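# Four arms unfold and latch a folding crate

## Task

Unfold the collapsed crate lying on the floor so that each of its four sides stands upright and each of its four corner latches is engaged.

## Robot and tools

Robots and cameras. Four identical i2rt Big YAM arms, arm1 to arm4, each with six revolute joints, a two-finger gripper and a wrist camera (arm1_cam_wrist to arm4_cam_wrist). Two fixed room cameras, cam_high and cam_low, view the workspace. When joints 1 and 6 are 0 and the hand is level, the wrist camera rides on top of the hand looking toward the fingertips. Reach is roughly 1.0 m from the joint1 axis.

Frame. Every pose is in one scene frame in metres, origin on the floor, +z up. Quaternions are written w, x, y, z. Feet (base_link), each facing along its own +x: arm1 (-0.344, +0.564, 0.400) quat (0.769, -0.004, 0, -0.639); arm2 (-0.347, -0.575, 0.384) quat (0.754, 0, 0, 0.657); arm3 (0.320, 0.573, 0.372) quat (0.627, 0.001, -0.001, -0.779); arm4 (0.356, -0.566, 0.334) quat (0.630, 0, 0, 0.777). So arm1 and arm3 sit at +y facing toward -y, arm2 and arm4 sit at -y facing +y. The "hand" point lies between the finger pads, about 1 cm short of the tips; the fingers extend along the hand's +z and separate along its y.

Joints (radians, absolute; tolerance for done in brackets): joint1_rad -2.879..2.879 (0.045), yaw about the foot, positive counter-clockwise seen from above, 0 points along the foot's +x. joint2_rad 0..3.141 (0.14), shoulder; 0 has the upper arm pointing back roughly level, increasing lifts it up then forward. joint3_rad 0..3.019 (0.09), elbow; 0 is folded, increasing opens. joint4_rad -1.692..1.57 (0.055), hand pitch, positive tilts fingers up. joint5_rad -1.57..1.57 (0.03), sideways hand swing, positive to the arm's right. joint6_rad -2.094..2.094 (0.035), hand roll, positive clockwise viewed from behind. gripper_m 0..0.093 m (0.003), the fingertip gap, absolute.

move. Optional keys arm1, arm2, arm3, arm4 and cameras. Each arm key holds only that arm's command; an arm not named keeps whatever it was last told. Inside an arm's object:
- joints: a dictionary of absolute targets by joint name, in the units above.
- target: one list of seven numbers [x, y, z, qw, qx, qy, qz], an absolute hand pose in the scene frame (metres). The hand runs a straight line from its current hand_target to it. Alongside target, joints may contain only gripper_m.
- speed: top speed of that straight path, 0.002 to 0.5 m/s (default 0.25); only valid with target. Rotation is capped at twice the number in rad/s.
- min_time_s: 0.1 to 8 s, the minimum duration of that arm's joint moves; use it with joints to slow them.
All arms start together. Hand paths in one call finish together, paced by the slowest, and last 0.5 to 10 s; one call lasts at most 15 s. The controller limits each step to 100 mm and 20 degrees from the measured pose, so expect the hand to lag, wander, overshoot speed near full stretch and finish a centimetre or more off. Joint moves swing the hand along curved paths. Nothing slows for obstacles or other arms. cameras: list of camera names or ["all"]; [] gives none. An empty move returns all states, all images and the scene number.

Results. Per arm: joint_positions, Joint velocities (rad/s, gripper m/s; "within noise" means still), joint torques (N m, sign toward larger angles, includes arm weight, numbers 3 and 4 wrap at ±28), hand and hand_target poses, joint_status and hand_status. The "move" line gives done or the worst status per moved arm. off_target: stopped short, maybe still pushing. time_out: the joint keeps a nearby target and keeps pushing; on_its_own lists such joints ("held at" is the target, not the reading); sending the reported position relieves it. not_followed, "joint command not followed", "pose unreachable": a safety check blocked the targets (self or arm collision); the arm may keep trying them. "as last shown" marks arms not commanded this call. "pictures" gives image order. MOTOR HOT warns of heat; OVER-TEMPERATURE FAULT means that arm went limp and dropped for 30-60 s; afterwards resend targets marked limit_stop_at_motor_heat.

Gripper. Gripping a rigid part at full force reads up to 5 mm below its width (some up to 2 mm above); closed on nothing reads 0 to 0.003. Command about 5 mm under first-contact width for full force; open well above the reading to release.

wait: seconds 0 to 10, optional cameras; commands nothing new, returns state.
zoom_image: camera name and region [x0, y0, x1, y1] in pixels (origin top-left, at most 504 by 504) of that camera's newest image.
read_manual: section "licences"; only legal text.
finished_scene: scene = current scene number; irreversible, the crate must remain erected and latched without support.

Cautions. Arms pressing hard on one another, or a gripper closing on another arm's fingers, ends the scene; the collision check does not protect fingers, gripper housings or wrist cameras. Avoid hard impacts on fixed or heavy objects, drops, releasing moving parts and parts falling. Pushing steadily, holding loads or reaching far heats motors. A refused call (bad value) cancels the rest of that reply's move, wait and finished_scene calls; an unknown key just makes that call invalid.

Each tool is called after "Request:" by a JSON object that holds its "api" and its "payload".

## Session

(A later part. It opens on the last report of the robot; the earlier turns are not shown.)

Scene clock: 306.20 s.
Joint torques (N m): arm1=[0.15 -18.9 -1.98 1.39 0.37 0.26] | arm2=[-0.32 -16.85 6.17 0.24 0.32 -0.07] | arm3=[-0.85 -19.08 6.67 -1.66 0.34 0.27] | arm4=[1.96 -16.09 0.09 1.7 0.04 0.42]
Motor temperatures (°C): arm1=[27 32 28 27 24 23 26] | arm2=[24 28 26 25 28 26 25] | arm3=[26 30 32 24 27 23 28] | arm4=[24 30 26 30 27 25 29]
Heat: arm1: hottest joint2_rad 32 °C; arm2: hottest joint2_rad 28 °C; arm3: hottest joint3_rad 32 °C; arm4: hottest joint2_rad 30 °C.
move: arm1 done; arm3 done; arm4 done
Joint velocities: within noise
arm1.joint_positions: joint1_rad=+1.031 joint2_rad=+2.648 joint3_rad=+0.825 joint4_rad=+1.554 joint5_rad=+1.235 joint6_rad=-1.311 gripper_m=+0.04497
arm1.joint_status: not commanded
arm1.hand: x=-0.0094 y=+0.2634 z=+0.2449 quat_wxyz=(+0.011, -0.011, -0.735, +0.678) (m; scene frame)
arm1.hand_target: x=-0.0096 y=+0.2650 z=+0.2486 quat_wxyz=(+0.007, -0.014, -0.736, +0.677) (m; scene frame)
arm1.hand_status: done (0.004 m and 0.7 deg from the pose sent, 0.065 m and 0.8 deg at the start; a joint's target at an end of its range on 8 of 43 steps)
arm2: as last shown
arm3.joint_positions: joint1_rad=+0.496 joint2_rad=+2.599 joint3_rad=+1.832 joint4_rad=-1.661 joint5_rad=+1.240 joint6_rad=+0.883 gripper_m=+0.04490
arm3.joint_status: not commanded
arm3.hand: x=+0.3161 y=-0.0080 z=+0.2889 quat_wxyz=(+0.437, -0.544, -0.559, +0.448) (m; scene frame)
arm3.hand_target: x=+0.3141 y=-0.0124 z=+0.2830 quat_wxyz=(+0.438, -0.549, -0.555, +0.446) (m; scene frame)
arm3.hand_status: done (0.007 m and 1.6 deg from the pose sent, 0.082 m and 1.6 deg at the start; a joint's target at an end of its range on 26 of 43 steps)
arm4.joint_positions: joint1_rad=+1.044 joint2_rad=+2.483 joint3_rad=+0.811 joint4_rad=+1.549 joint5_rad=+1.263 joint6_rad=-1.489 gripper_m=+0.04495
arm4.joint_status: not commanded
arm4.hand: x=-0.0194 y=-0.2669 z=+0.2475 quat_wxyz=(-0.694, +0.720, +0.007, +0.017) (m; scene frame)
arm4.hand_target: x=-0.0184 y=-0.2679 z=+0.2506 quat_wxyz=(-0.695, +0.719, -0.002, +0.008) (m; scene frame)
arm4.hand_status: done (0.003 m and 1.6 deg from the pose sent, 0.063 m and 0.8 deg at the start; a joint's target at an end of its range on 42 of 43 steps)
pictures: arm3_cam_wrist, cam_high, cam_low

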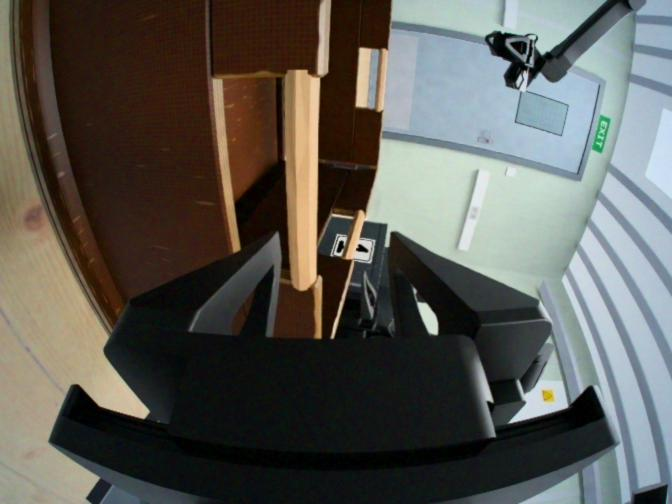

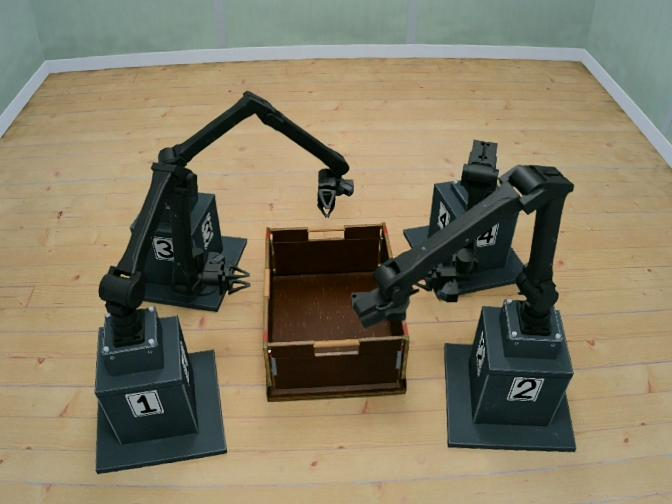

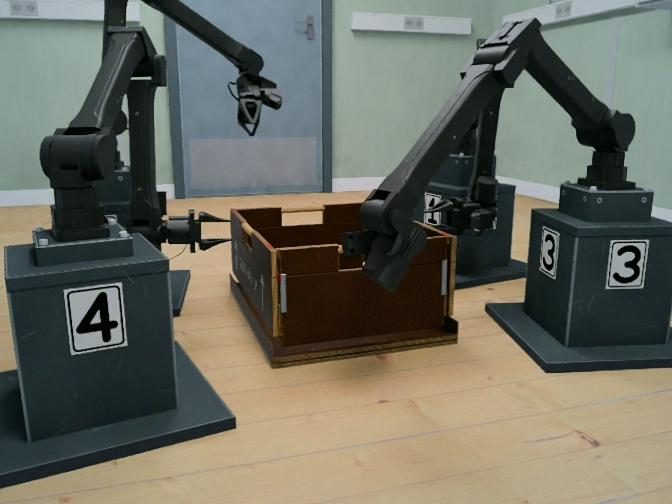

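Request:
{"api": "zoom_image", "payload": {"camera": "cam_high", "region": [256, 215, 296, 265]}}

Request:
{"api": "zoom_image", "payload": {"camera": "cam_high", "region": [366, 210, 406, 260]}}

Request:
{"api": "zoom_image", "payload": {"camera": "cam_low", "region": [255, 230, 325, 310]}}

Request:
{"api": "zoom_image", "payload": {"camera": "cam_low", "region": [410, 220, 470, 330]}}

Scaled by 10.080 from the camera's 672x504 image, which has a finer 960x720 frame.

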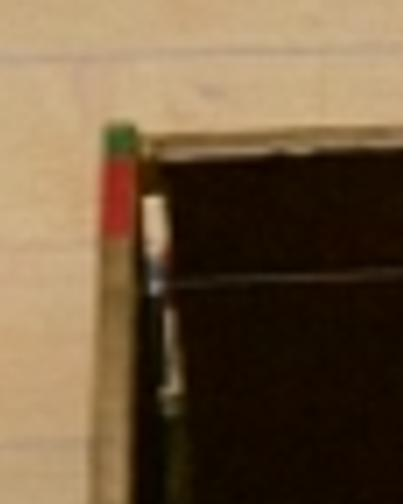

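Scaled by 10.080 from the camera's 672x504 image, which has a finer 960x720 frame.

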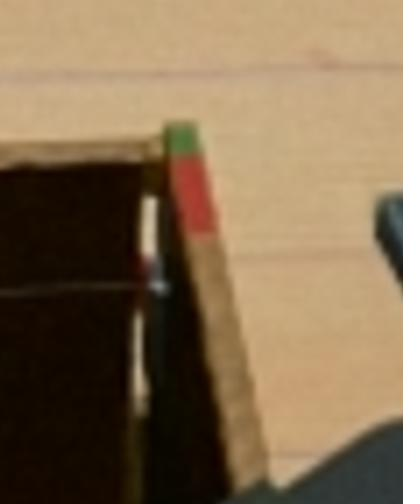

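Scaled by 6.300 from the camera's 672x504 image, which has a finer 960x720 frame.

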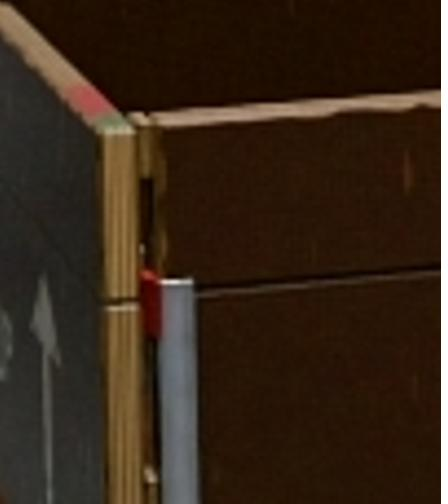

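Scaled by 4.582 from the camera's 672x504 image, which has a finer 960x720 frame.

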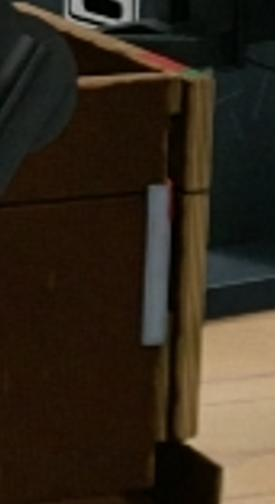

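Request:
{"api": "finished_scene", "payload": {"scene": 1}}

The scene is finished: the task was done.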